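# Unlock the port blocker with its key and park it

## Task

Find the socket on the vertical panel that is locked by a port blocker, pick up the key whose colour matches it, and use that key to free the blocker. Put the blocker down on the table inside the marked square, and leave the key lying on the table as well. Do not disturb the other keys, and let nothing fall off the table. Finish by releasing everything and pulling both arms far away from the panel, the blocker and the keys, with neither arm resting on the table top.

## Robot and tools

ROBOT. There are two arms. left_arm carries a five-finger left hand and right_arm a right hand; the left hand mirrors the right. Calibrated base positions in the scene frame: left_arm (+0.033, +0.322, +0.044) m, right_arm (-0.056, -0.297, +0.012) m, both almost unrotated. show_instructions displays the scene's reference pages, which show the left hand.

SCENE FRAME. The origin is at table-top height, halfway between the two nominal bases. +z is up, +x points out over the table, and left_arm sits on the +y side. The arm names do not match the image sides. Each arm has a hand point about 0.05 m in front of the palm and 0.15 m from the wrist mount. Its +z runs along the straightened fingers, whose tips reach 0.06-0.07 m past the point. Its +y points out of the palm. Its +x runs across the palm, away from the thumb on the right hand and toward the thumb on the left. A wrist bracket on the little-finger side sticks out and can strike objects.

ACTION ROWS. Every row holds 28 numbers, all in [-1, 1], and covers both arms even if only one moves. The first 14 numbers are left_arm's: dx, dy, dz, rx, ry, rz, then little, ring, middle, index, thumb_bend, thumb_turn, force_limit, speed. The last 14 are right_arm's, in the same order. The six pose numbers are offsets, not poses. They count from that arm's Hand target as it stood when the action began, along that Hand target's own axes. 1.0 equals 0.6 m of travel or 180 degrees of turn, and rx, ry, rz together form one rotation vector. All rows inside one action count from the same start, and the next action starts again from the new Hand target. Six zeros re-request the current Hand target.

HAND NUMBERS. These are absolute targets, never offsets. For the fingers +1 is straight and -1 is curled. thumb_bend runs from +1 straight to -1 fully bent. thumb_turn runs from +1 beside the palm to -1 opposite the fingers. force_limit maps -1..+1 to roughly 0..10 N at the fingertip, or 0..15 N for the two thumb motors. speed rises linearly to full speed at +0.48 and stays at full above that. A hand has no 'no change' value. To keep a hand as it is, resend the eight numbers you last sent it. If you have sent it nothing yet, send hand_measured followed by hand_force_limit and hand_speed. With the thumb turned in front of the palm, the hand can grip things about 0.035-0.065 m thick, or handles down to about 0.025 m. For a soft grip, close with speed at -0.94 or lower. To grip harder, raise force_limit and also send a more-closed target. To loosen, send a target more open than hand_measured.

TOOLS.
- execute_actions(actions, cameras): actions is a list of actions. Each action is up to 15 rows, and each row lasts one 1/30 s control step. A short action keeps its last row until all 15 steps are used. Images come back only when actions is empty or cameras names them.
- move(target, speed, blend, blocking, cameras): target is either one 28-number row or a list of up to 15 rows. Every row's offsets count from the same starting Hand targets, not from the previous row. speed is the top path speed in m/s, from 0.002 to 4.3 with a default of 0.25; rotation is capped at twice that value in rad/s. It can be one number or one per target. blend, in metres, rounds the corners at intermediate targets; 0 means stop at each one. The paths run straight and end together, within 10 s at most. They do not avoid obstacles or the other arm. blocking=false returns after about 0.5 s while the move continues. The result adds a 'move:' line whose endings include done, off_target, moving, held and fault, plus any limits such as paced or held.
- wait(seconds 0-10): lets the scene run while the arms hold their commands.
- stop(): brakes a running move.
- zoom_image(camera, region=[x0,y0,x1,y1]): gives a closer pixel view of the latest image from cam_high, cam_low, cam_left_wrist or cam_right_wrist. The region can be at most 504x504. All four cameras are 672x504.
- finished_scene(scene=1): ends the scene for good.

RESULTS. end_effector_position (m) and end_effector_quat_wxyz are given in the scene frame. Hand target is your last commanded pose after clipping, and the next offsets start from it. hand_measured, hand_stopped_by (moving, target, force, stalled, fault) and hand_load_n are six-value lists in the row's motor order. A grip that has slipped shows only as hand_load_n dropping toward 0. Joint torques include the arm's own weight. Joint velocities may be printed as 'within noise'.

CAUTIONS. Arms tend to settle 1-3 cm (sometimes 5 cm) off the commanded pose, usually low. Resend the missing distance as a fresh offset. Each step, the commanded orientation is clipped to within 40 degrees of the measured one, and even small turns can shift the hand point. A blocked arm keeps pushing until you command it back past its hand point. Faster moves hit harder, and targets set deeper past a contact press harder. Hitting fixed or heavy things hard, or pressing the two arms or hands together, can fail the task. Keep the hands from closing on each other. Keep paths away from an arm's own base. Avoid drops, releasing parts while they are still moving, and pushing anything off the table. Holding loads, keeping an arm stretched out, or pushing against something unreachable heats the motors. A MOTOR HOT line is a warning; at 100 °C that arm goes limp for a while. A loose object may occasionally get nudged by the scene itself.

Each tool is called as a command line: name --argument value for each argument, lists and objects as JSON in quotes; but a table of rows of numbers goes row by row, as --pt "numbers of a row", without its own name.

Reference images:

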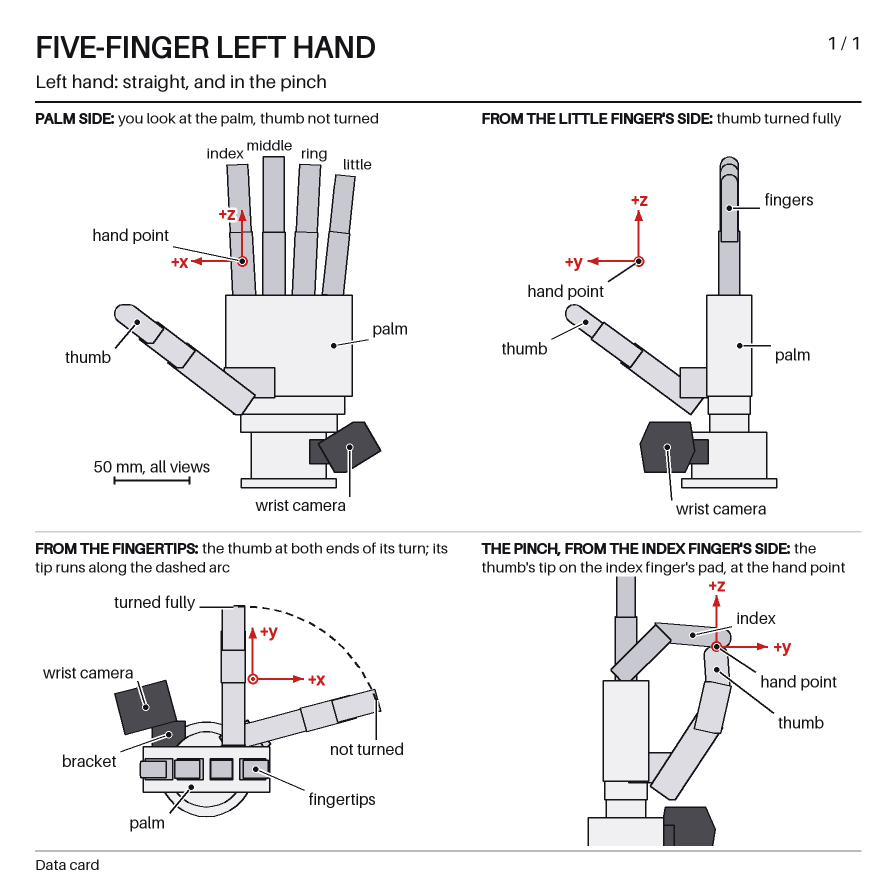

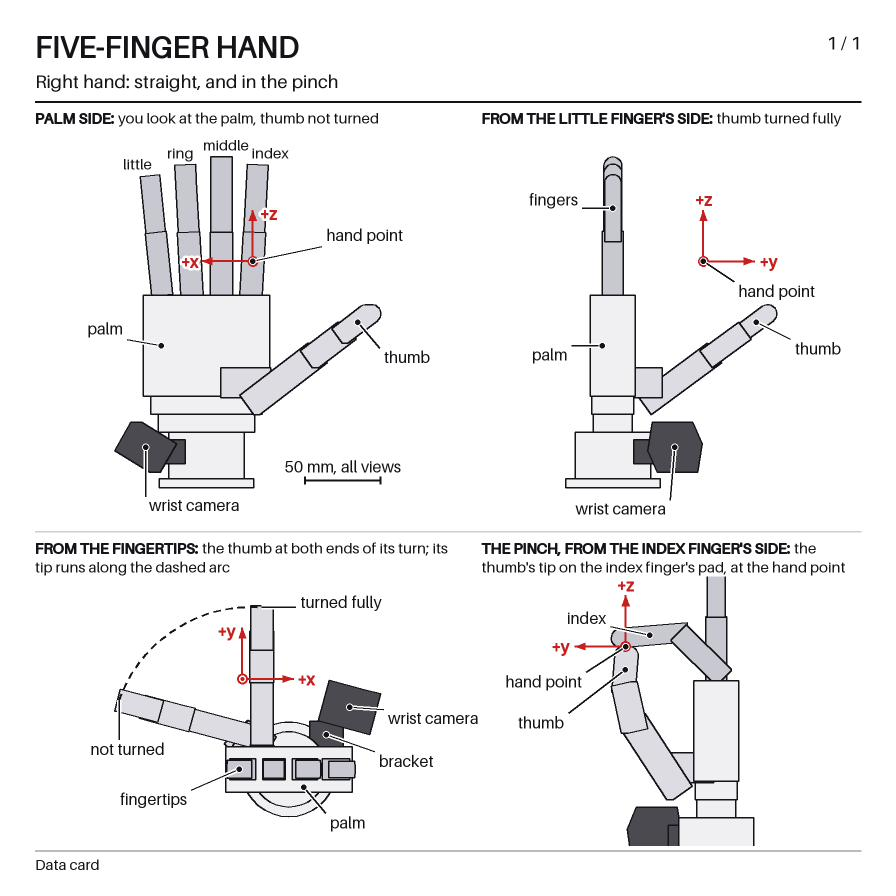

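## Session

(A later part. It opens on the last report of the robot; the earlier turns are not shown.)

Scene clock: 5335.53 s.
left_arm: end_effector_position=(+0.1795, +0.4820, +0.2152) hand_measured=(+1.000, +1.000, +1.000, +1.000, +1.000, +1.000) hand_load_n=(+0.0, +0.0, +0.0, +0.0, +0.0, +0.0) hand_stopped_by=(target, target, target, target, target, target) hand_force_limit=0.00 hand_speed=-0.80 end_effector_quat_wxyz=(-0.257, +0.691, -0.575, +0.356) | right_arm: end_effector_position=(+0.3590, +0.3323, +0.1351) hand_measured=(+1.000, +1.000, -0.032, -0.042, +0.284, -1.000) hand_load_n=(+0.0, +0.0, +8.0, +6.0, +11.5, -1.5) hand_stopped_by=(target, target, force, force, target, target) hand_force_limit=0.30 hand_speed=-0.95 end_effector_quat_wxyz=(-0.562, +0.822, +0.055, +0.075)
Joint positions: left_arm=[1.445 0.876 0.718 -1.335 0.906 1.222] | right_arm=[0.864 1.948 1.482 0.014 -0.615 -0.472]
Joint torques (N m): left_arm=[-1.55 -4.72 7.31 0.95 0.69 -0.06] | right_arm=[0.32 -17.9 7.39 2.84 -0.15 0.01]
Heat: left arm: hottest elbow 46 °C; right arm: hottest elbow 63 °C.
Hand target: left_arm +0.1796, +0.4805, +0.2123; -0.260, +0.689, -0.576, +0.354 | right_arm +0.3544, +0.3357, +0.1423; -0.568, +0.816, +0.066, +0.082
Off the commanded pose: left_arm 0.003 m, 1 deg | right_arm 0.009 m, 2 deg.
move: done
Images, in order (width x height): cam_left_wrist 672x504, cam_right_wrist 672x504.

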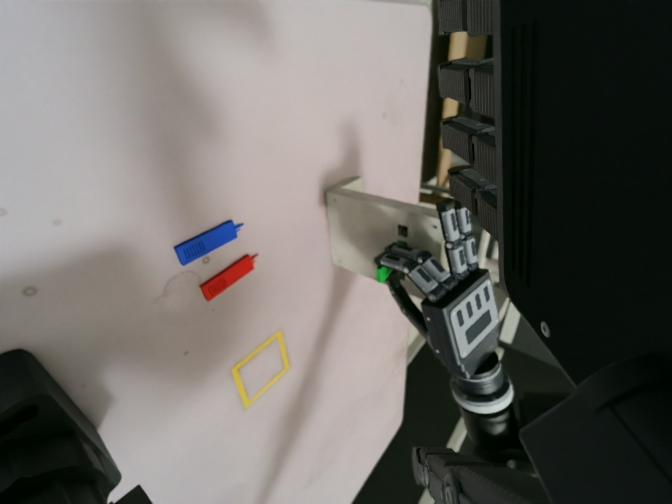

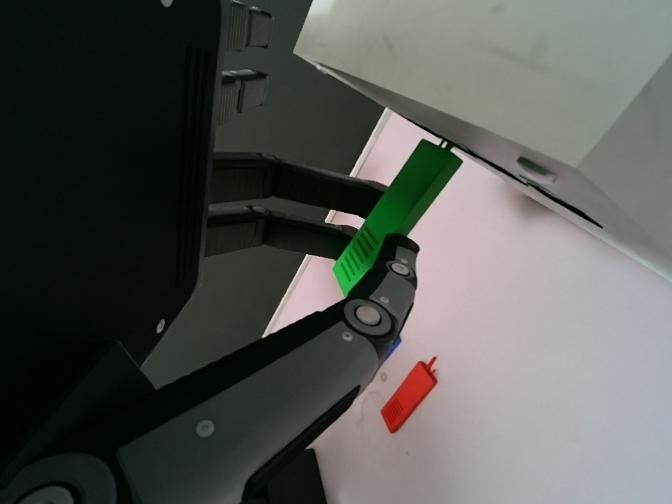

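zoom_image --camera "cam_right_wrist" --region '[425, 95, 485, 155]'

zoom_image --camera "cam_left_wrist" --region '[360, 210, 440, 270]'

Scaled by 8.400 from the camera's 672x504 image, which has a finer 960x720 frame.

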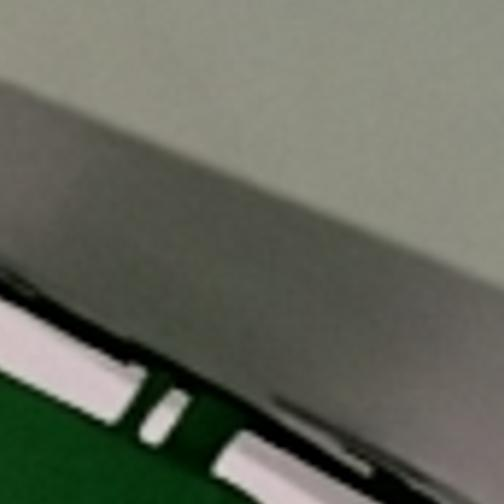

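Scaled by 6.300 from the camera's 672x504 image, which has a finer 960x720 frame.

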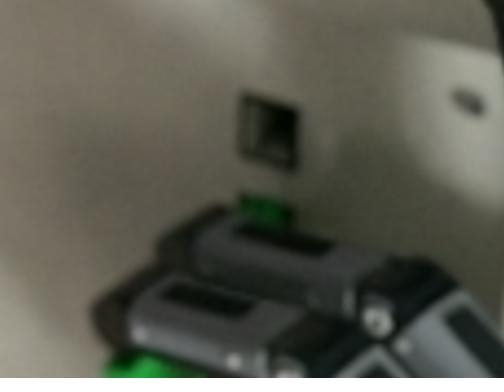

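move --target '[0,0,0,0,0,0,1,1,1,1,1,1,0.0,-0.8,-0.0098,-0.0020,-0.0006,0,0,0,1,1,-0.4,-0.4,0.28,-1,0.3,-0.95]' --speed 0.02 --cameras '["cam_right_wrist","cam_left_wrist"]'

zoom_image --camera "cam_right_wrist" --region '[425, 95, 485, 155]'

zoom_image --camera "cam_left_wrist" --region '[360, 210, 440, 270]'

Scene clock: 5357.57 s.
left_arm: end_effector_position=(+0.1795, +0.4820, +0.2152) hand_measured=(+1.000, +1.000, +1.000, +1.000, +1.000, +1.000) hand_load_n=(+0.0, +0.0, +0.0, +0.0, +0.0, +0.0) hand_stopped_by=(target, target, target, target, target, target) hand_force_limit=0.00 hand_speed=-0.80 end_effector_quat_wxyz=(-0.257, +0.691, -0.575, +0.356) | right_arm: end_effector_position=(+0.3519, +0.3324, +0.1344) hand_measured=(+1.000, +1.000, -0.032, -0.042, +0.284, -1.000) hand_load_n=(+0.0, +0.0, +7.5, +6.5, +11.5, -1.0) hand_stopped_by=(target, target, force, force, target, target) hand_force_limit=0.30 hand_speed=-0.95 end_effector_quat_wxyz=(-0.561, +0.822, +0.057, +0.075)
Joint positions: left_arm=[1.445 0.876 0.718 -1.335 0.906 1.222] | right_arm=[0.873 1.938 1.465 0.021 -0.608 -0.472]
Joint torques (N m): left_arm=[-1.44 -4.66 7.3 0.98 0.68 -0.06] | right_arm=[0.26 -17.73 7.51 2.85 -0.18 0.06]
Heat: left arm: hottest elbow 45 °C; right arm: hottest elbow 60 °C.
Hand target: left_arm +0.1796, +0.4805, +0.2123; -0.260, +0.689, -0.576, +0.354 | right_arm +0.3484, +0.3358, +0.1423; -0.568, +0.816, +0.066, +0.082
Off the commanded pose: left_arm 0.003 m, 1 deg | right_arm 0.009 m, 2 deg.
move: done
Images, in order (width x height): cam_left_wrist 672x504, cam_right_wrist 672x504.

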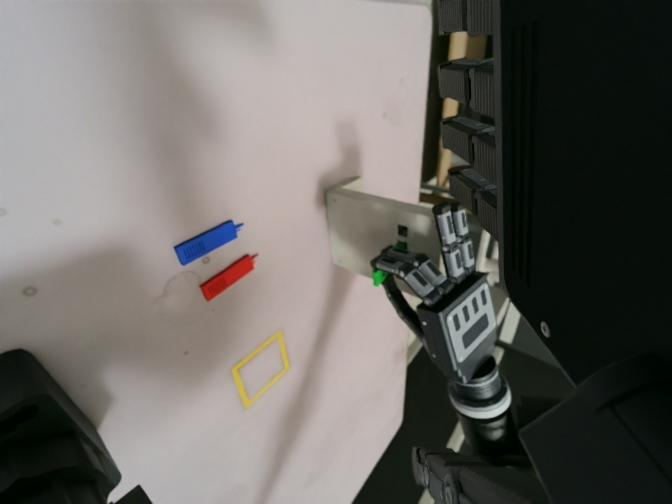

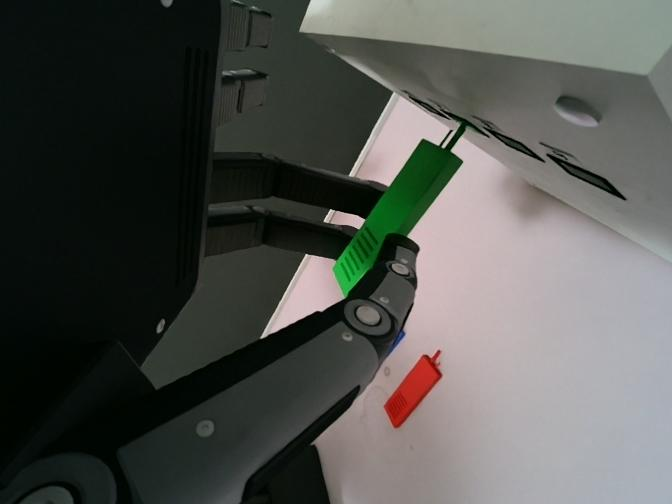

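Scaled by 8.400 from the camera's 672x504 image, which has a finer 960x720 frame.

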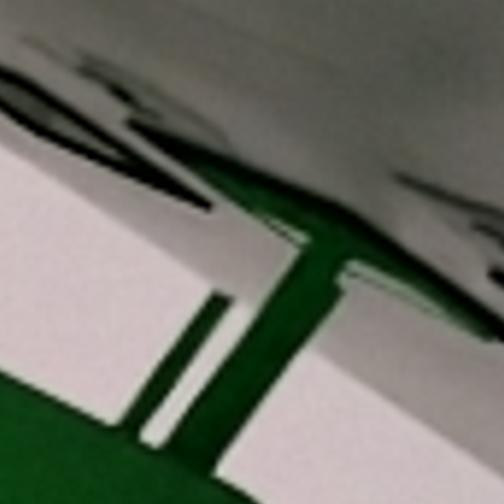

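Scaled by 6.300 from the camera's 672x504 image, which has a finer 960x720 frame.

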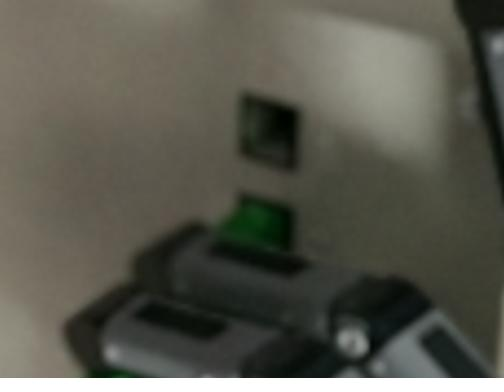

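zoom_image --camera "cam_right_wrist" --region '[440, 100, 488, 148]'

zoom_image --camera "cam_left_wrist" --region '[380, 225, 420, 265]'

Scaled by 10.500 from the camera's 672x504 image, which has a finer 960x720 frame.

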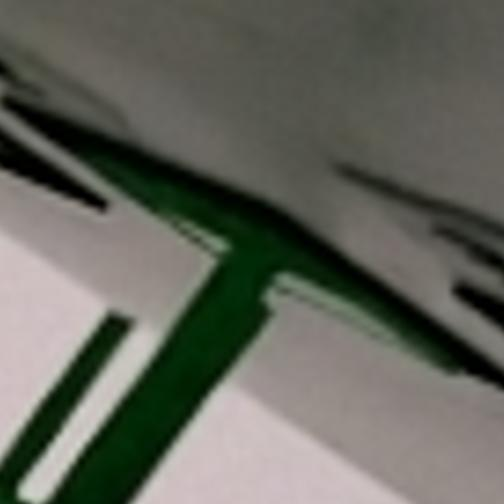

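Scaled by 12.600 from the camera's 672x504 image, which has a finer 960x720 frame.

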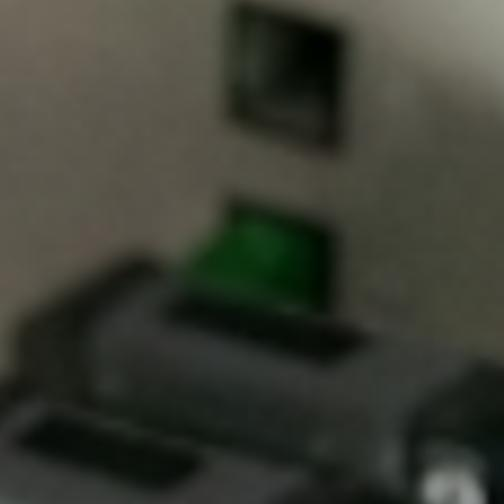

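move --target '[0,0,0,0,0,0,1,1,1,1,1,1,0.0,-0.8,-0.0098,-0.0020,-0.0006,0,0,0,1,1,-0.4,-0.4,0.28,-1,0.3,-0.95]' --speed 0.02 --cameras '["cam_right_wrist","cam_left_wrist"]'

zoom_image --camera "cam_right_wrist" --region '[425, 90, 485, 150]'

zoom_image --camera "cam_left_wrist" --region '[380, 225, 420, 265]'

Scene clock: 5382.40 s.
left_arm: end_effector_position=(+0.1795, +0.4820, +0.2152) hand_measured=(+1.000, +1.000, +1.000, +1.000, +1.000, +1.000) hand_load_n=(+0.0, +0.0, +0.0, +0.0, +0.0, +0.0) hand_stopped_by=(target, target, target, target, target, target) hand_force_limit=0.00 hand_speed=-0.80 end_effector_quat_wxyz=(-0.257, +0.691, -0.575, +0.356) | right_arm: end_effector_position=(+0.3456, +0.3321, +0.1330) hand_measured=(+1.000, +1.000, -0.032, -0.042, +0.284, -1.000) hand_load_n=(+0.0, +0.0, +7.5, +6.5, +11.0, -1.0) hand_stopped_by=(target, target, force, force, target, target) hand_force_limit=0.30 hand_speed=-0.95 end_effector_quat_wxyz=(-0.560, +0.823, +0.058, +0.075)
Joint positions: left_arm=[1.445 0.876 0.718 -1.335 0.906 1.222] | right_arm=[0.88 1.93 1.45 0.027 -0.603 -0.472]
Joint torques (N m): left_arm=[-1.49 -4.6 7.31 0.98 0.67 -0.07] | right_arm=[0.21 -17.73 7.47 2.97 -0.11 0.1]
Heat: left arm: hottest elbow 45 °C; right arm: hottest elbow 58 °C.
Hand target: left_arm +0.1796, +0.4805, +0.2123; -0.260, +0.689, -0.576, +0.354 | right_arm +0.3425, +0.3356, +0.1423; -0.568, +0.816, +0.066, +0.082
Off the commanded pose: left_arm 0.003 m, 1 deg | right_arm 0.011 m, 2 deg.
move: off_target (right_arm)
Images, in order (width x height): cam_left_wrist 672x504, cam_right_wrist 672x504.

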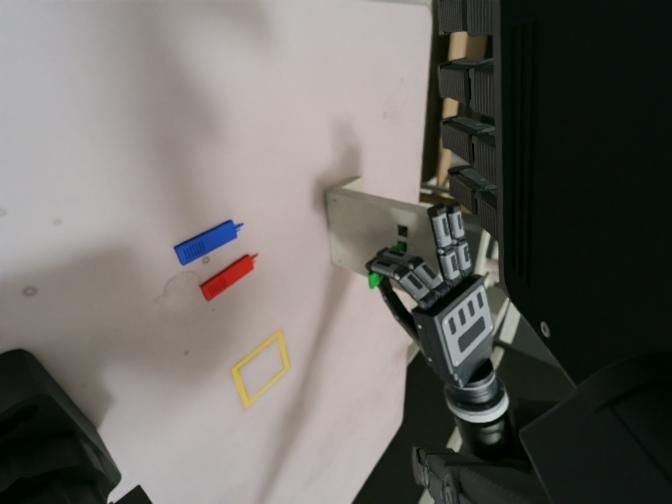

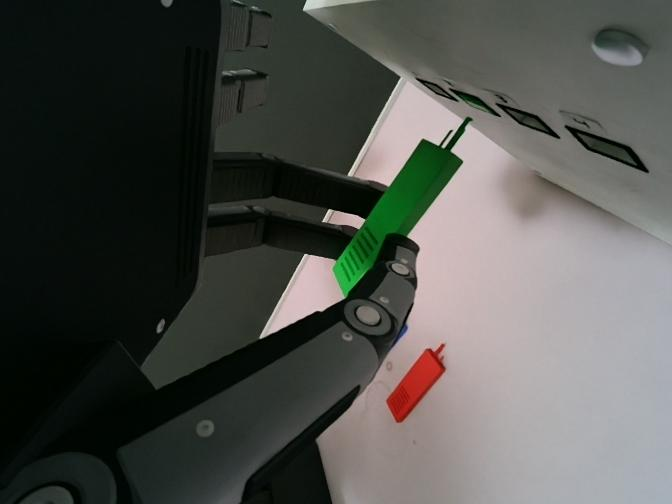

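Scaled by 8.400 from the camera's 672x504 image, which has a finer 960x720 frame.

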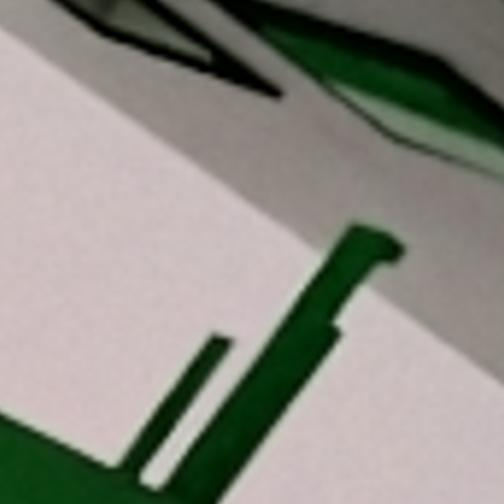

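Scaled by 12.600 from the camera's 672x504 image, which has a finer 960x720 frame.

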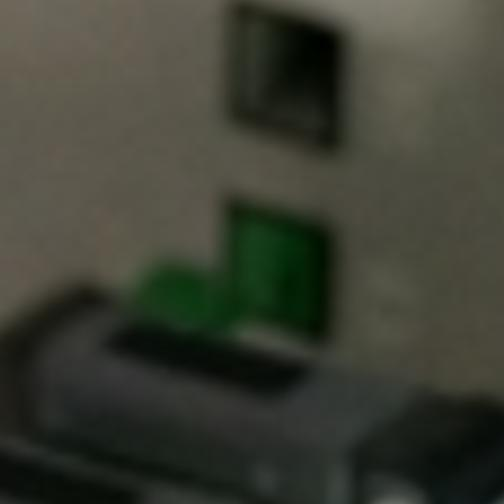

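zoom_image --camera "cam_right_wrist" --region '[380, 335, 460, 425]'

zoom_image --camera "cam_left_wrist" --region '[195, 240, 265, 305]'

Scaled by 5.600 from the camera's 672x504 image, which has a finer 960x720 frame.

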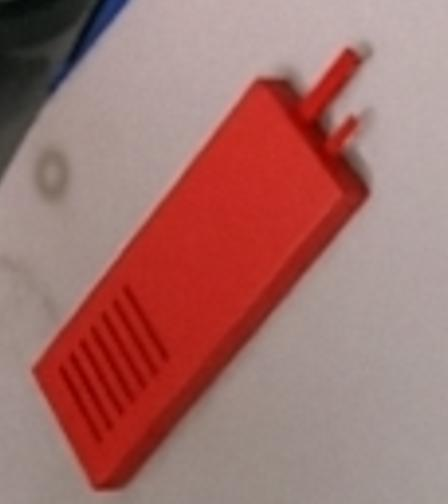

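Scaled by 7.200 from the camera's 672x504 image, which has a finer 960x720 frame.

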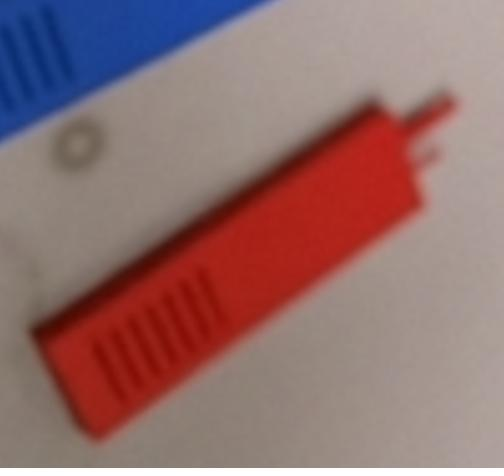

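zoom_image --camera "cam_right_wrist" --region '[448, 112, 478, 142]'

Scaled by 16.800 from the camera's 672x504 image, which has a finer 960x720 frame.

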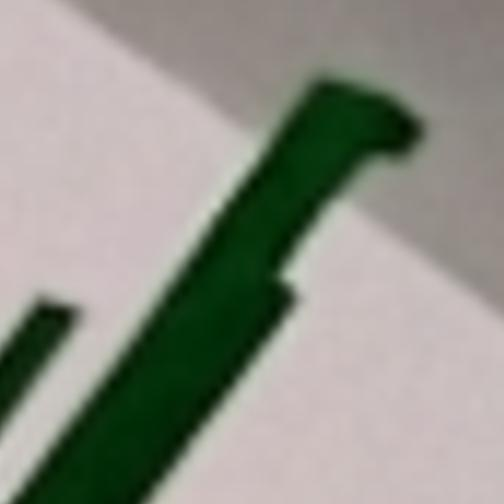

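move --target '[0,0,0,0,0,0,1,1,1,1,1,1,0.0,-0.8,-0.0358,-0.0125,0.0,0.0217,0.0044,0.0014,1,1,-0.4,-0.4,0.28,-1,0.3,-0.95]' --speed 0.05 --cameras '["cam_right_wrist"]'

zoom_image --camera "cam_right_wrist" --region '[435, 40, 535, 140]'

Scene clock: 5515.67 s.
left_arm: end_effector_position=(+0.1795, +0.4820, +0.2152) hand_measured=(+1.000, +1.000, +1.000, +1.000, +1.000, +1.000) hand_load_n=(+0.0, -0.5, +0.0, +0.0, +0.0, -0.5) hand_stopped_by=(target, target, target, target, target, target) hand_force_limit=0.00 hand_speed=-0.80 end_effector_quat_wxyz=(-0.257, +0.691, -0.575, +0.356) | right_arm: end_effector_position=(+0.3246, +0.3348, +0.1352) hand_measured=(+1.000, +1.000, -0.032, -0.042, +0.284, -1.000) hand_load_n=(+0.0, +0.0, +7.5, +6.5, +11.5, -1.0) hand_stopped_by=(target, target, force, force, target, target) hand_force_limit=0.30 hand_speed=-0.95 end_effector_quat_wxyz=(-0.588, +0.802, +0.063, +0.083)
Joint positions: left_arm=[1.445 0.876 0.718 -1.335 0.906 1.222] | right_arm=[0.902 1.9 1.358 0.176 -0.6 -0.432]
Joint torques (N m): left_arm=[-1.49 -4.78 7.31 1.01 0.69 -0.07] | right_arm=[0.21 -17.03 7.3 3 -0.07 0.3]
Heat: left arm: hottest elbow 45 °C; right arm: hottest elbow 51 °C.
Hand target: left_arm +0.1796, +0.4805, +0.2123; -0.260, +0.689, -0.576, +0.354 | right_arm +0.3199, +0.3380, +0.1447; -0.596, +0.796, +0.063, +0.085
Off the commanded pose: left_arm 0.003 m, 1 deg | right_arm 0.011 m, 1 deg.
move: off_target (right_arm)
Images, in order (width x height): cam_right_wrist 672x504.

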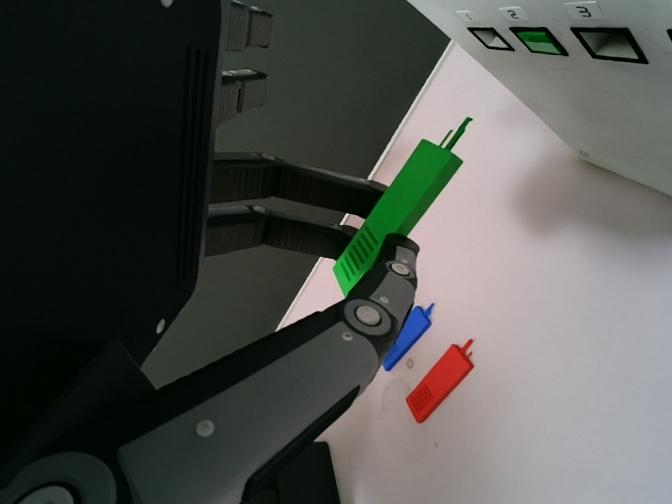

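Scaled by 5.040 from the camera's 672x504 image, which has a finer 960x720 frame.

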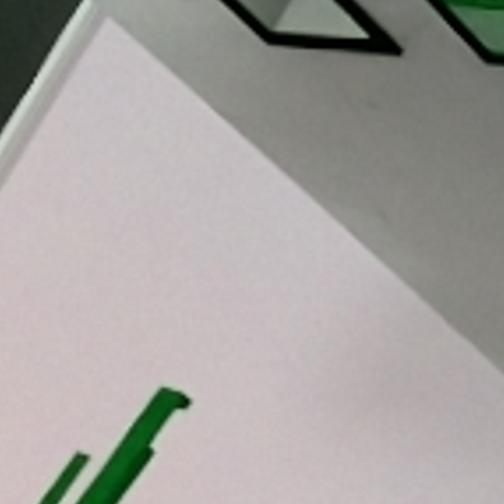

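zoom_image --camera "cam_right_wrist" --region '[500, 10, 580, 70]'

Scaled by 6.300 from the camera's 672x504 image, which has a finer 960x720 frame.

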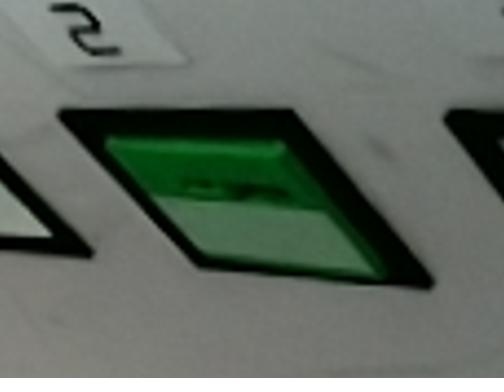

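zoom_image --camera "cam_right_wrist" --region '[514, 26, 564, 58]'

Scaled by 10.080 from the camera's 672x504 image, which has a finer 960x720 frame.

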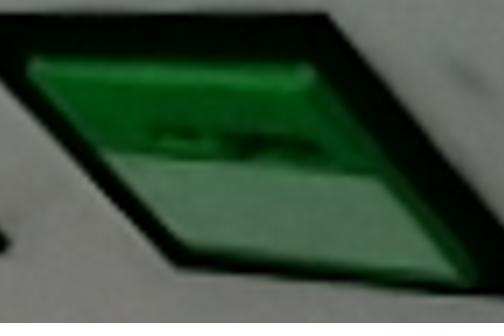

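move --target '[0,0,0,0,0,0,1,1,1,1,1,1,0.0,-0.8,0.0744,0.0149,0.0065,0,0,0,1,1,-0.4,-0.4,0.28,-1,0.3,-0.95]' --speed 0.05

move --target '[0,0,0,0,0,0,1,1,1,1,1,1,0.0,-0.8,0.00652,0.0023,-0.0028,0,0,0,1,1,-0.4,-0.4,0.28,-1,0.3,-0.95]' --speed 0.02 --cameras '["cam_right_wrist"]'

zoom_image --camera "cam_right_wrist" --region '[425, 90, 485, 150]'

Scene clock: 5541.40 s.
left_arm: end_effector_position=(+0.1795, +0.4820, +0.2152) hand_measured=(+1.000, +1.000, +1.000, +1.000, +1.000, +1.000) hand_load_n=(+0.0, +0.0, +0.0, +0.0, +0.0, +0.0) hand_stopped_by=(target, target, target, target, target, target) hand_force_limit=0.00 hand_speed=-0.80 end_effector_quat_wxyz=(-0.257, +0.691, -0.575, +0.356) | right_arm: end_effector_position=(+0.3510, +0.3294, +0.1341) hand_measured=(+1.000, +1.000, -0.032, -0.042, +0.284, -1.000) hand_load_n=(+0.0, +0.0, +7.5, +6.5, +11.5, -1.0) hand_stopped_by=(target, target, force, force, target, target) hand_force_limit=0.30 hand_speed=-0.95 end_effector_quat_wxyz=(-0.590, +0.801, +0.058, +0.076)
Joint positions: left_arm=[1.445 0.876 0.718 -1.335 0.906 1.222] | right_arm=[0.86 1.935 1.408 0.153 -0.646 -0.432]
Joint torques (N m): left_arm=[-1.38 -4.66 7.3 0.99 0.69 -0.07] | right_arm=[-1.03 -15.03 11.59 1.7 -0.28 0.06]
Heat: left arm: hottest elbow 45 °C; right arm: hottest elbow 53 °C.
Hand target: left_arm +0.1796, +0.4805, +0.2123; -0.260, +0.689, -0.576, +0.354 | right_arm +0.3656, +0.3391, +0.1447; -0.596, +0.796, +0.063, +0.085
Off the commanded pose: left_arm 0.003 m, 1 deg | right_arm 0.021 m, 1 deg.
move: off_target (right_arm)

Scene clock: 5542.20 s.
left_arm: end_effector_position=(+0.1795, +0.4820, +0.2152) hand_measured=(+1.000, +1.000, +1.000, +1.000, +1.000, +1.000) hand_load_n=(+0.0, +0.0, +0.0, +0.0, +0.0, -0.5) hand_stopped_by=(target, target, target, target, target, target) hand_force_limit=0.00 hand_speed=-0.80 end_effector_quat_wxyz=(-0.257, +0.691, -0.575, +0.356) | right_arm: end_effector_position=(+0.3538, +0.3287, +0.1348) hand_measured=(+1.000, +1.000, -0.032, -0.042, +0.284, -1.000) hand_load_n=(-0.5, +0.0, +7.5, +6.5, +11.5, -1.0) hand_stopped_by=(target, target, force, force, target, target) hand_force_limit=0.30 hand_speed=-0.95 end_effector_quat_wxyz=(-0.591, +0.801, +0.058, +0.075)
Joint positions: left_arm=[1.445 0.876 0.718 -1.335 0.906 1.222] | right_arm=[0.855 1.937 1.414 0.15 -0.651 -0.432]
Joint torques (N m): left_arm=[-1.32 -4.78 7.31 0.96 0.69 -0.06] | right_arm=[-1.14 -15.15 11.49 1.72 -0.32 0.03]
Heat: left arm: hottest elbow 45 °C; right arm: hottest elbow 53 °C.
Hand target: left_arm +0.1796, +0.4805, +0.2123; -0.260, +0.689, -0.576, +0.354 | right_arm +0.3698, +0.3371, +0.1447; -0.596, +0.796, +0.063, +0.085
Off the commanded pose: left_arm 0.003 m, 1 deg | right_arm 0.020 m, 1 deg.
move: off_target (right_arm)
Images, in order (width x height): cam_right_wrist 672x504.

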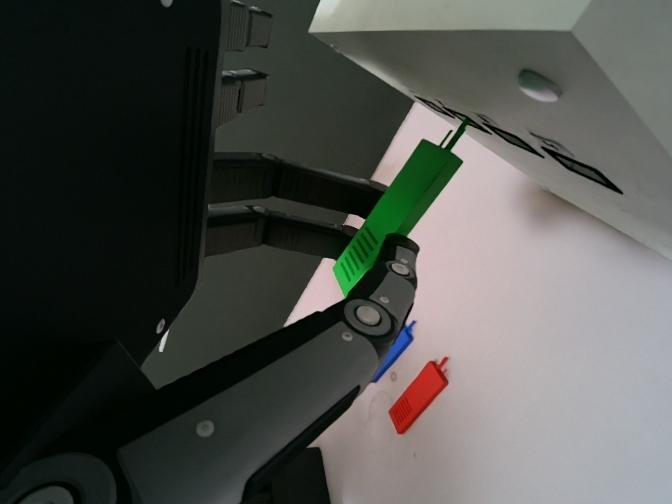

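Scaled by 8.400 from the camera's 672x504 image, which has a finer 960x720 frame.

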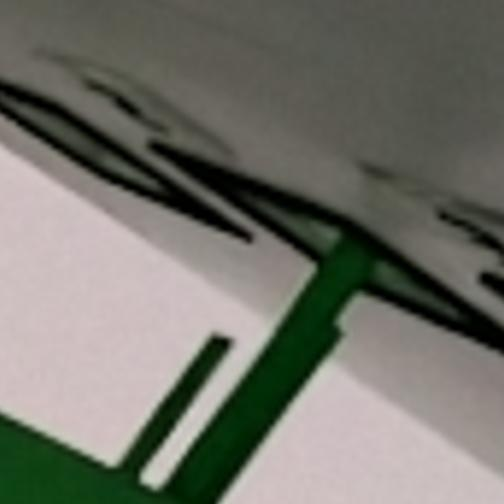

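move --target '[0,0,0,0,0,0,1,1,1,1,1,1,0.0,-0.8,0.00408,0.0013,-0.0014,0,0,0,1,1,-0.4,-0.4,0.28,-1,0.3,-0.95]' --speed 0.02

move --target '[0,0,0,0,0,0,1,1,1,1,1,1,0.0,-0.8,0,0.00282,-0.0096,0,0,0,1,1,-0.4,-0.4,0.28,-1,0.3,-0.95]' --speed 0.02 --cameras '["cam_right_wrist"]'

zoom_image --camera "cam_right_wrist" --region '[425, 90, 485, 150]'

Scene clock: 5553.33 s.
left_arm: end_effector_position=(+0.1795, +0.4820, +0.2152) hand_measured=(+1.000, +1.000, +1.000, +1.000, +1.000, +1.000) hand_load_n=(+0.0, +0.0, +0.0, +0.0, +0.0, -0.5) hand_stopped_by=(target, target, target, target, target, target) hand_force_limit=0.00 hand_speed=-0.80 end_effector_quat_wxyz=(-0.257, +0.691, -0.575, +0.356) | right_arm: end_effector_position=(+0.3562, +0.3277, +0.1348) hand_measured=(+1.000, +1.000, -0.032, -0.042, +0.284, -1.000) hand_load_n=(+0.0, -0.5, +7.5, +6.5, +11.0, -1.0) hand_stopped_by=(target, target, force, force, target, target) hand_force_limit=0.30 hand_speed=-0.95 end_effector_quat_wxyz=(-0.591, +0.801, +0.057, +0.074)
Joint positions: left_arm=[1.445 0.876 0.718 -1.335 0.906 1.222] | right_arm=[0.851 1.94 1.417 0.147 -0.656 -0.432]
Joint torques (N m): left_arm=[-1.55 -4.72 7.27 0.99 0.68 -0.06] | right_arm=[-1.2 -15.27 11.51 1.68 -0.31 0.01]
Heat: left arm: hottest elbow 45 °C; right arm: hottest elbow 56 °C.
Hand target: left_arm +0.1796, +0.4805, +0.2123; -0.260, +0.689, -0.576, +0.354 | right_arm +0.3723, +0.3361, +0.1445; -0.596, +0.796, +0.063, +0.085
Off the commanded pose: left_arm 0.003 m, 1 deg | right_arm 0.021 m, 2 deg.
move: off_target (right_arm)

Scene clock: 5554.03 s.
left_arm: end_effector_position=(+0.1795, +0.4820, +0.2152) hand_measured=(+1.000, +1.000, +1.000, +1.000, +1.000, +1.000) hand_load_n=(+0.0, +0.0, +0.0, +0.0, +0.0, +0.0) hand_stopped_by=(target, target, target, target, target, target) hand_force_limit=0.00 hand_speed=-0.80 end_effector_quat_wxyz=(-0.257, +0.691, -0.575, +0.356) | right_arm: end_effector_position=(+0.3565, +0.3269, +0.1351) hand_measured=(+1.000, +1.000, -0.032, -0.042, +0.284, -1.000) hand_load_n=(+0.0, -0.5, +8.0, +6.0, +11.0, -1.5) hand_stopped_by=(target, target, force, force, target, target) hand_force_limit=0.30 hand_speed=-0.95 end_effector_quat_wxyz=(-0.592, +0.801, +0.058, +0.073)
Joint positions: left_arm=[1.445 0.876 0.718 -1.335 0.906 1.222] | right_arm=[0.849 1.94 1.417 0.147 -0.662 -0.432]
Joint torques (N m): left_arm=[-1.49 -4.89 7.31 1.01 0.68 -0.06] | right_arm=[-1.55 -15.79 10.48 1.8 -0.3 -0.02]
Heat: left arm: hottest elbow 45 °C; right arm: hottest elbow 56 °C.
Hand target: left_arm +0.1796, +0.4805, +0.2123; -0.260, +0.689, -0.576, +0.354 | right_arm +0.3721, +0.3302, +0.1445; -0.596, +0.796, +0.063, +0.084
Off the commanded pose: left_arm 0.003 m, 1 deg | right_arm 0.019 m, 2 deg.
move: off_target (right_arm)
Images, in order (width x height): cam_right_wrist 672x504.

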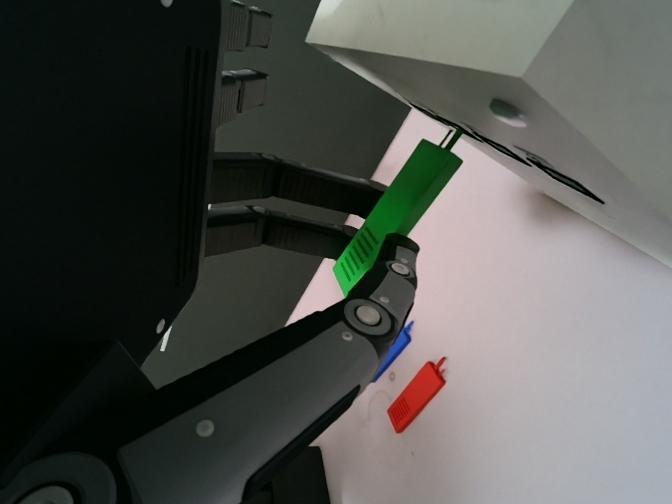

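Scaled by 8.400 from the camera's 672x504 image, which has a finer 960x720 frame.

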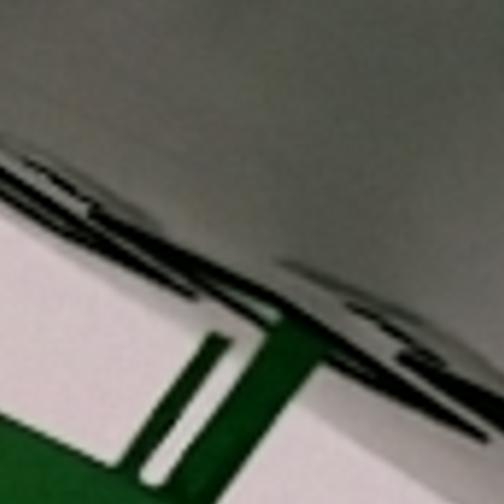

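move --target '[0,0,0,0,0,0,1,1,1,1,1,1,0.0,-0.8,-0.01304,-0.00123,-0.0056,0,0,0,1,1,-0.4,-0.4,0.28,-1,0.3,-0.95]' --speed 0.02

move --target '[0,0,0,0,0,0,1,1,1,1,1,1,0.0,-0.8,-0.00978,-0.00104,-0.0038,0,0,0,1,1,-0.4,-0.4,0.28,-1,0.3,-0.95]' --speed 0.02

move --target '[0,0,0,0,0,0,1,1,1,1,1,1,0.0,-0.8,-0.00652,-0.0013,-0.0004,0,0,0,1,1,-0.4,-0.4,0.28,-1,0.3,-0.95]' --speed 0.02 --cameras '["cam_right_wrist"]'

zoom_image --camera "cam_right_wrist" --region '[425, 90, 485, 150]'

Scene clock: 5564.87 s.
left_arm: end_effector_position=(+0.1795, +0.4820, +0.2152) hand_measured=(+1.000, +1.000, +1.000, +1.000, +1.000, +1.000) hand_load_n=(+0.0, +0.0, +0.0, +0.0, -0.5, -0.5) hand_stopped_by=(target, target, target, target, target, target) hand_force_limit=0.00 hand_speed=-0.80 end_effector_quat_wxyz=(-0.257, +0.691, -0.575, +0.356) | right_arm: end_effector_position=(+0.3565, +0.3269, +0.1351) hand_measured=(+1.000, +1.000, -0.032, -0.042, +0.284, -1.000) hand_load_n=(+0.0, +0.0, +8.0, +5.5, +11.0, -1.5) hand_stopped_by=(target, target, force, force, target, target) hand_force_limit=0.30 hand_speed=-0.95 end_effector_quat_wxyz=(-0.592, +0.801, +0.058, +0.073)
Joint positions: left_arm=[1.445 0.876 0.718 -1.335 0.906 1.222] | right_arm=[0.849 1.94 1.417 0.147 -0.662 -0.432]
Joint torques (N m): left_arm=[-1.44 -4.72 7.32 0.98 0.68 -0.06] | right_arm=[-0.97 -17.08 8.57 2.26 -0.06 0.01]
Heat: left arm: hottest elbow 45 °C; right arm: hottest elbow 56 °C.
Hand target: left_arm +0.1796, +0.4805, +0.2123; -0.260, +0.689, -0.576, +0.354 | right_arm +0.3640, +0.3272, +0.1445; -0.596, +0.796, +0.063, +0.084
Off the commanded pose: left_arm 0.003 m, 1 deg | right_arm 0.012 m, 2 deg.
move: off_target (right_arm)

Scene clock: 5565.63 s.
left_arm: end_effector_position=(+0.1795, +0.4820, +0.2152) hand_measured=(+1.000, +1.000, +1.000, +1.000, +1.000, +1.000) hand_load_n=(+0.0, +0.0, +0.0, -0.5, +0.0, -0.5) hand_stopped_by=(target, target, target, target, target, target) hand_force_limit=0.00 hand_speed=-0.80 end_effector_quat_wxyz=(-0.257, +0.691, -0.575, +0.356) | right_arm: end_effector_position=(+0.3566, +0.3265, +0.1353) hand_measured=(+1.000, +1.000, -0.032, -0.042, +0.284, -1.000) hand_load_n=(+0.0, +0.0, +9.0, +5.5, +11.0, -2.0) hand_stopped_by=(target, target, force, force, target, target) hand_force_limit=0.30 hand_speed=-0.95 end_effector_quat_wxyz=(-0.591, +0.801, +0.057, +0.073)
Joint positions: left_arm=[1.445 0.876 0.718 -1.335 0.906 1.222] | right_arm=[0.849 1.938 1.416 0.147 -0.659 -0.432]
Joint torques (N m): left_arm=[-1.49 -4.72 7.32 0.96 0.68 -0.07] | right_arm=[-0.73 -18.14 7.16 2.62 0.02 0.03]
Heat: left arm: hottest elbow 45 °C; right arm: hottest elbow 56 °C.
Hand target: left_arm +0.1796, +0.4805, +0.2123; -0.260, +0.689, -0.576, +0.354 | right_arm +0.3580, +0.3251, +0.1445; -0.596, +0.796, +0.063, +0.084
Off the commanded pose: left_arm 0.003 m, 1 deg | right_arm 0.009 m, 2 deg.
move: done

Scene clock: 5566.43 s.
left_arm: end_effector_position=(+0.1795, +0.4820, +0.2152) hand_measured=(+1.000, +1.000, +1.000, +1.000, +1.000, +1.000) hand_load_n=(+0.0, +0.0, +0.0, +0.0, +0.0, -0.5) hand_stopped_by=(target, target, target, target, target, target) hand_force_limit=0.00 hand_speed=-0.80 end_effector_quat_wxyz=(-0.257, +0.691, -0.575, +0.356) | right_arm: end_effector_position=(+0.3550, +0.3263, +0.1357) hand_measured=(+1.000, +1.000, -0.032, -0.042, +0.284, -1.000) hand_load_n=(+0.0, +0.0, +10.0, +4.0, +11.0, -3.0) hand_stopped_by=(target, target, force, force, target, target) hand_force_limit=0.30 hand_speed=-0.95 end_effector_quat_wxyz=(-0.591, +0.801, +0.057, +0.076)
Joint positions: left_arm=[1.445 0.876 0.718 -1.335 0.906 1.222] | right_arm=[0.852 1.933 1.409 0.151 -0.652 -0.432]
Joint torques (N m): left_arm=[-1.55 -4.66 7.31 0.98 0.68 -0.06] | right_arm=[-0.44 -17.9 7.02 2.66 -0.11 0.05]
Heat: left arm: hottest elbow 45 °C; right arm: hottest elbow 56 °C.
Hand target: left_arm +0.1796, +0.4805, +0.2123; -0.260, +0.689, -0.576, +0.354 | right_arm +0.3540, +0.3251, +0.1446; -0.596, +0.796, +0.063, +0.084
Off the commanded pose: left_arm 0.003 m, 1 deg | right_arm 0.009 m, 1 deg.
move: done
Images, in order (width x height): cam_right_wrist 672x504.

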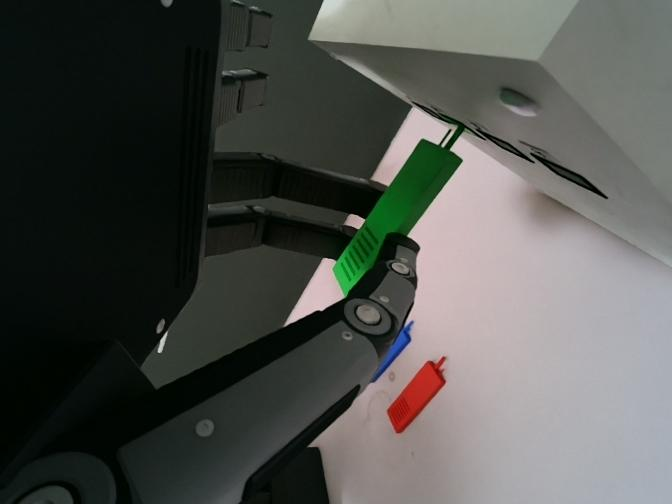

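Scaled by 8.400 from the camera's 672x504 image, which has a finer 960x720 frame.

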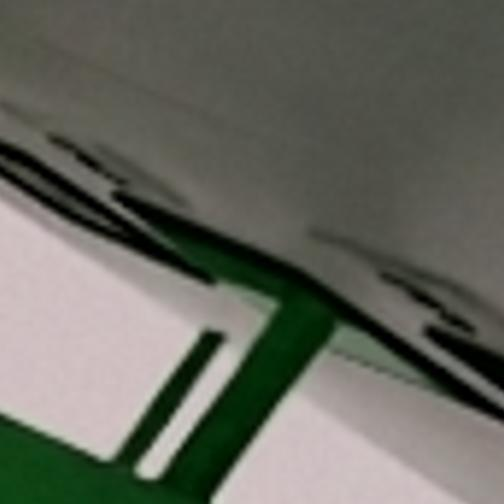

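move --target '[0,0,0,0,0,0,1,1,1,1,1,1,0.0,-0.8,-0.00652,-0.0016,0.0006,0,0,0,1,1,-0.4,-0.4,0.28,-1,0.3,-0.95]' --speed 0.02 --cameras '["cam_right_wrist","cam_left_wrist"]'

zoom_image --camera "cam_right_wrist" --region '[425, 90, 485, 150]'

zoom_image --camera "cam_left_wrist" --region '[380, 225, 420, 265]'

Scene clock: 5576.43 s.
left_arm: end_effector_position=(+0.1795, +0.4820, +0.2152) hand_measured=(+1.000, +1.000, +1.000, +1.000, +1.000, +1.000) hand_load_n=(+0.0, +0.0, +0.0, +0.0, +0.0, -0.5) hand_stopped_by=(target, target, target, target, target, target) hand_force_limit=0.00 hand_speed=-0.80 end_effector_quat_wxyz=(-0.257, +0.691, -0.575, +0.356) | right_arm: end_effector_position=(+0.3508, +0.3251, +0.1370) hand_measured=(+1.000, +1.000, -0.032, -0.042, +0.284, -1.000) hand_load_n=(+0.0, +0.0, +7.5, +6.5, +11.5, -1.0) hand_stopped_by=(target, target, force, force, target, target) hand_force_limit=0.30 hand_speed=-0.95 end_effector_quat_wxyz=(-0.591, +0.801, +0.057, +0.077)
Joint positions: left_arm=[1.445 0.876 0.718 -1.335 0.906 1.222] | right_arm=[0.856 1.922 1.396 0.155 -0.647 -0.432]
Joint torques (N m): left_arm=[-1.55 -4.66 7.28 0.96 0.68 -0.07] | right_arm=[-0.32 -17.44 7.36 2.69 -0.09 0.08]
Heat: left arm: hottest elbow 45 °C; right arm: hottest elbow 55 °C.
Hand target: left_arm +0.1796, +0.4805, +0.2123; -0.260, +0.689, -0.576, +0.354 | right_arm +0.3502, +0.3257, +0.1446; -0.596, +0.796, +0.063, +0.085
Off the commanded pose: left_arm 0.003 m, 1 deg | right_arm 0.008 m, 1 deg.
move: done
Images, in order (width x height): cam_left_wrist 672x504, cam_right_wrist 672x504.

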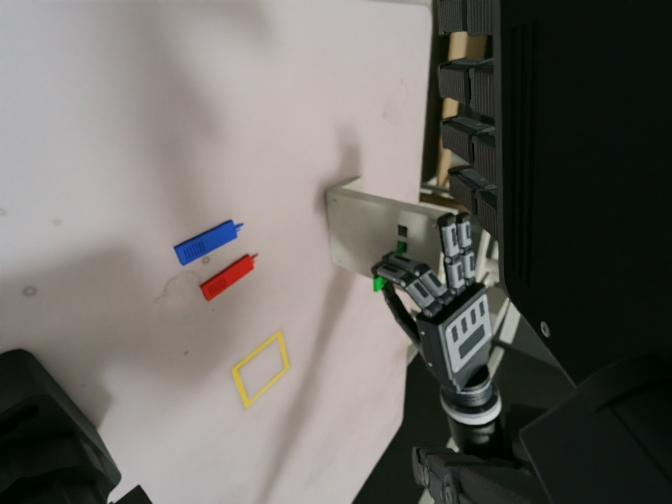

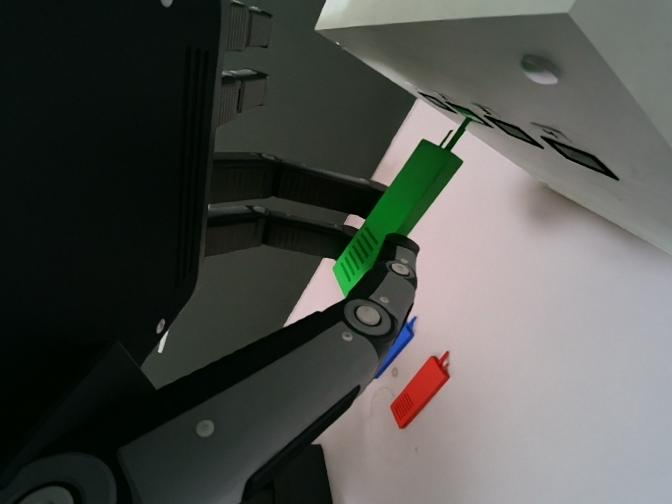

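Scaled by 8.400 from the camera's 672x504 image, which has a finer 960x720 frame.

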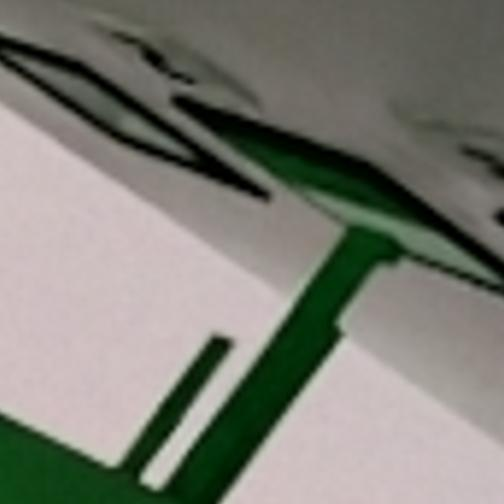

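Scaled by 12.600 from the camera's 672x504 image, which has a finer 960x720 frame.

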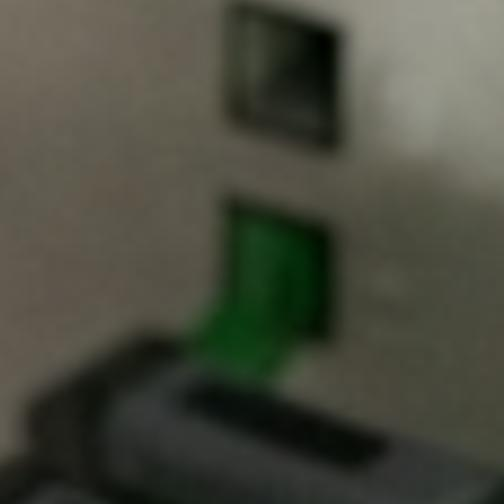

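zoom_image --camera "cam_right_wrist" --region '[428, 345, 458, 375]'

zoom_image --camera "cam_left_wrist" --region '[240, 248, 264, 272]'

zoom_image --camera "cam_left_wrist" --region '[225, 214, 249, 238]'

Scaled by 16.800 from the camera's 672x504 image, which has a finer 960x720 frame.

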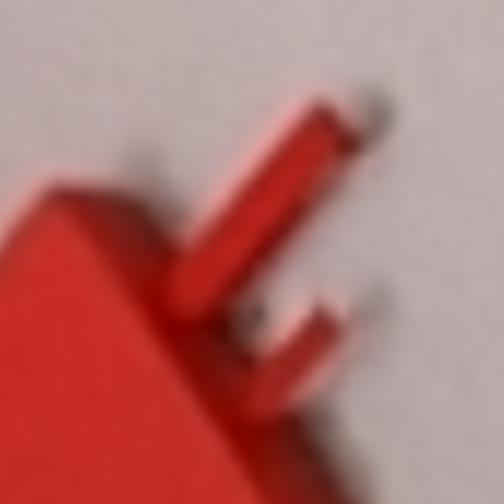

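Scaled by 21.000 from the camera's 672x504 image, which has a finer 960x720 frame.

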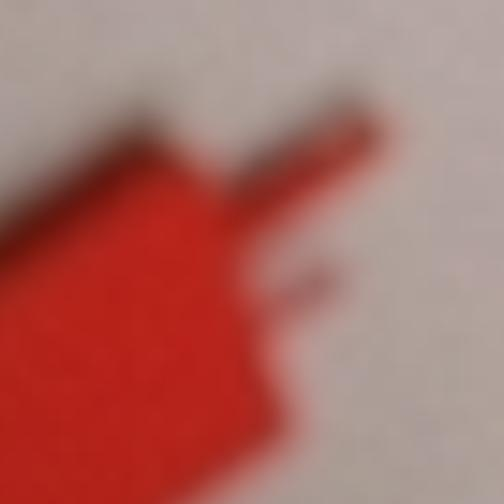

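Scaled by 21.000 from the camera's 672x504 image, which has a finer 960x720 frame.

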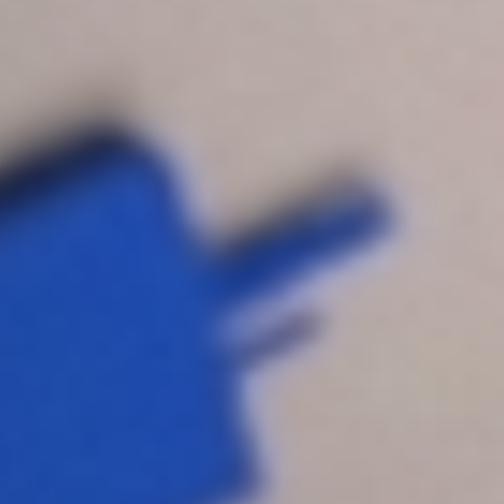

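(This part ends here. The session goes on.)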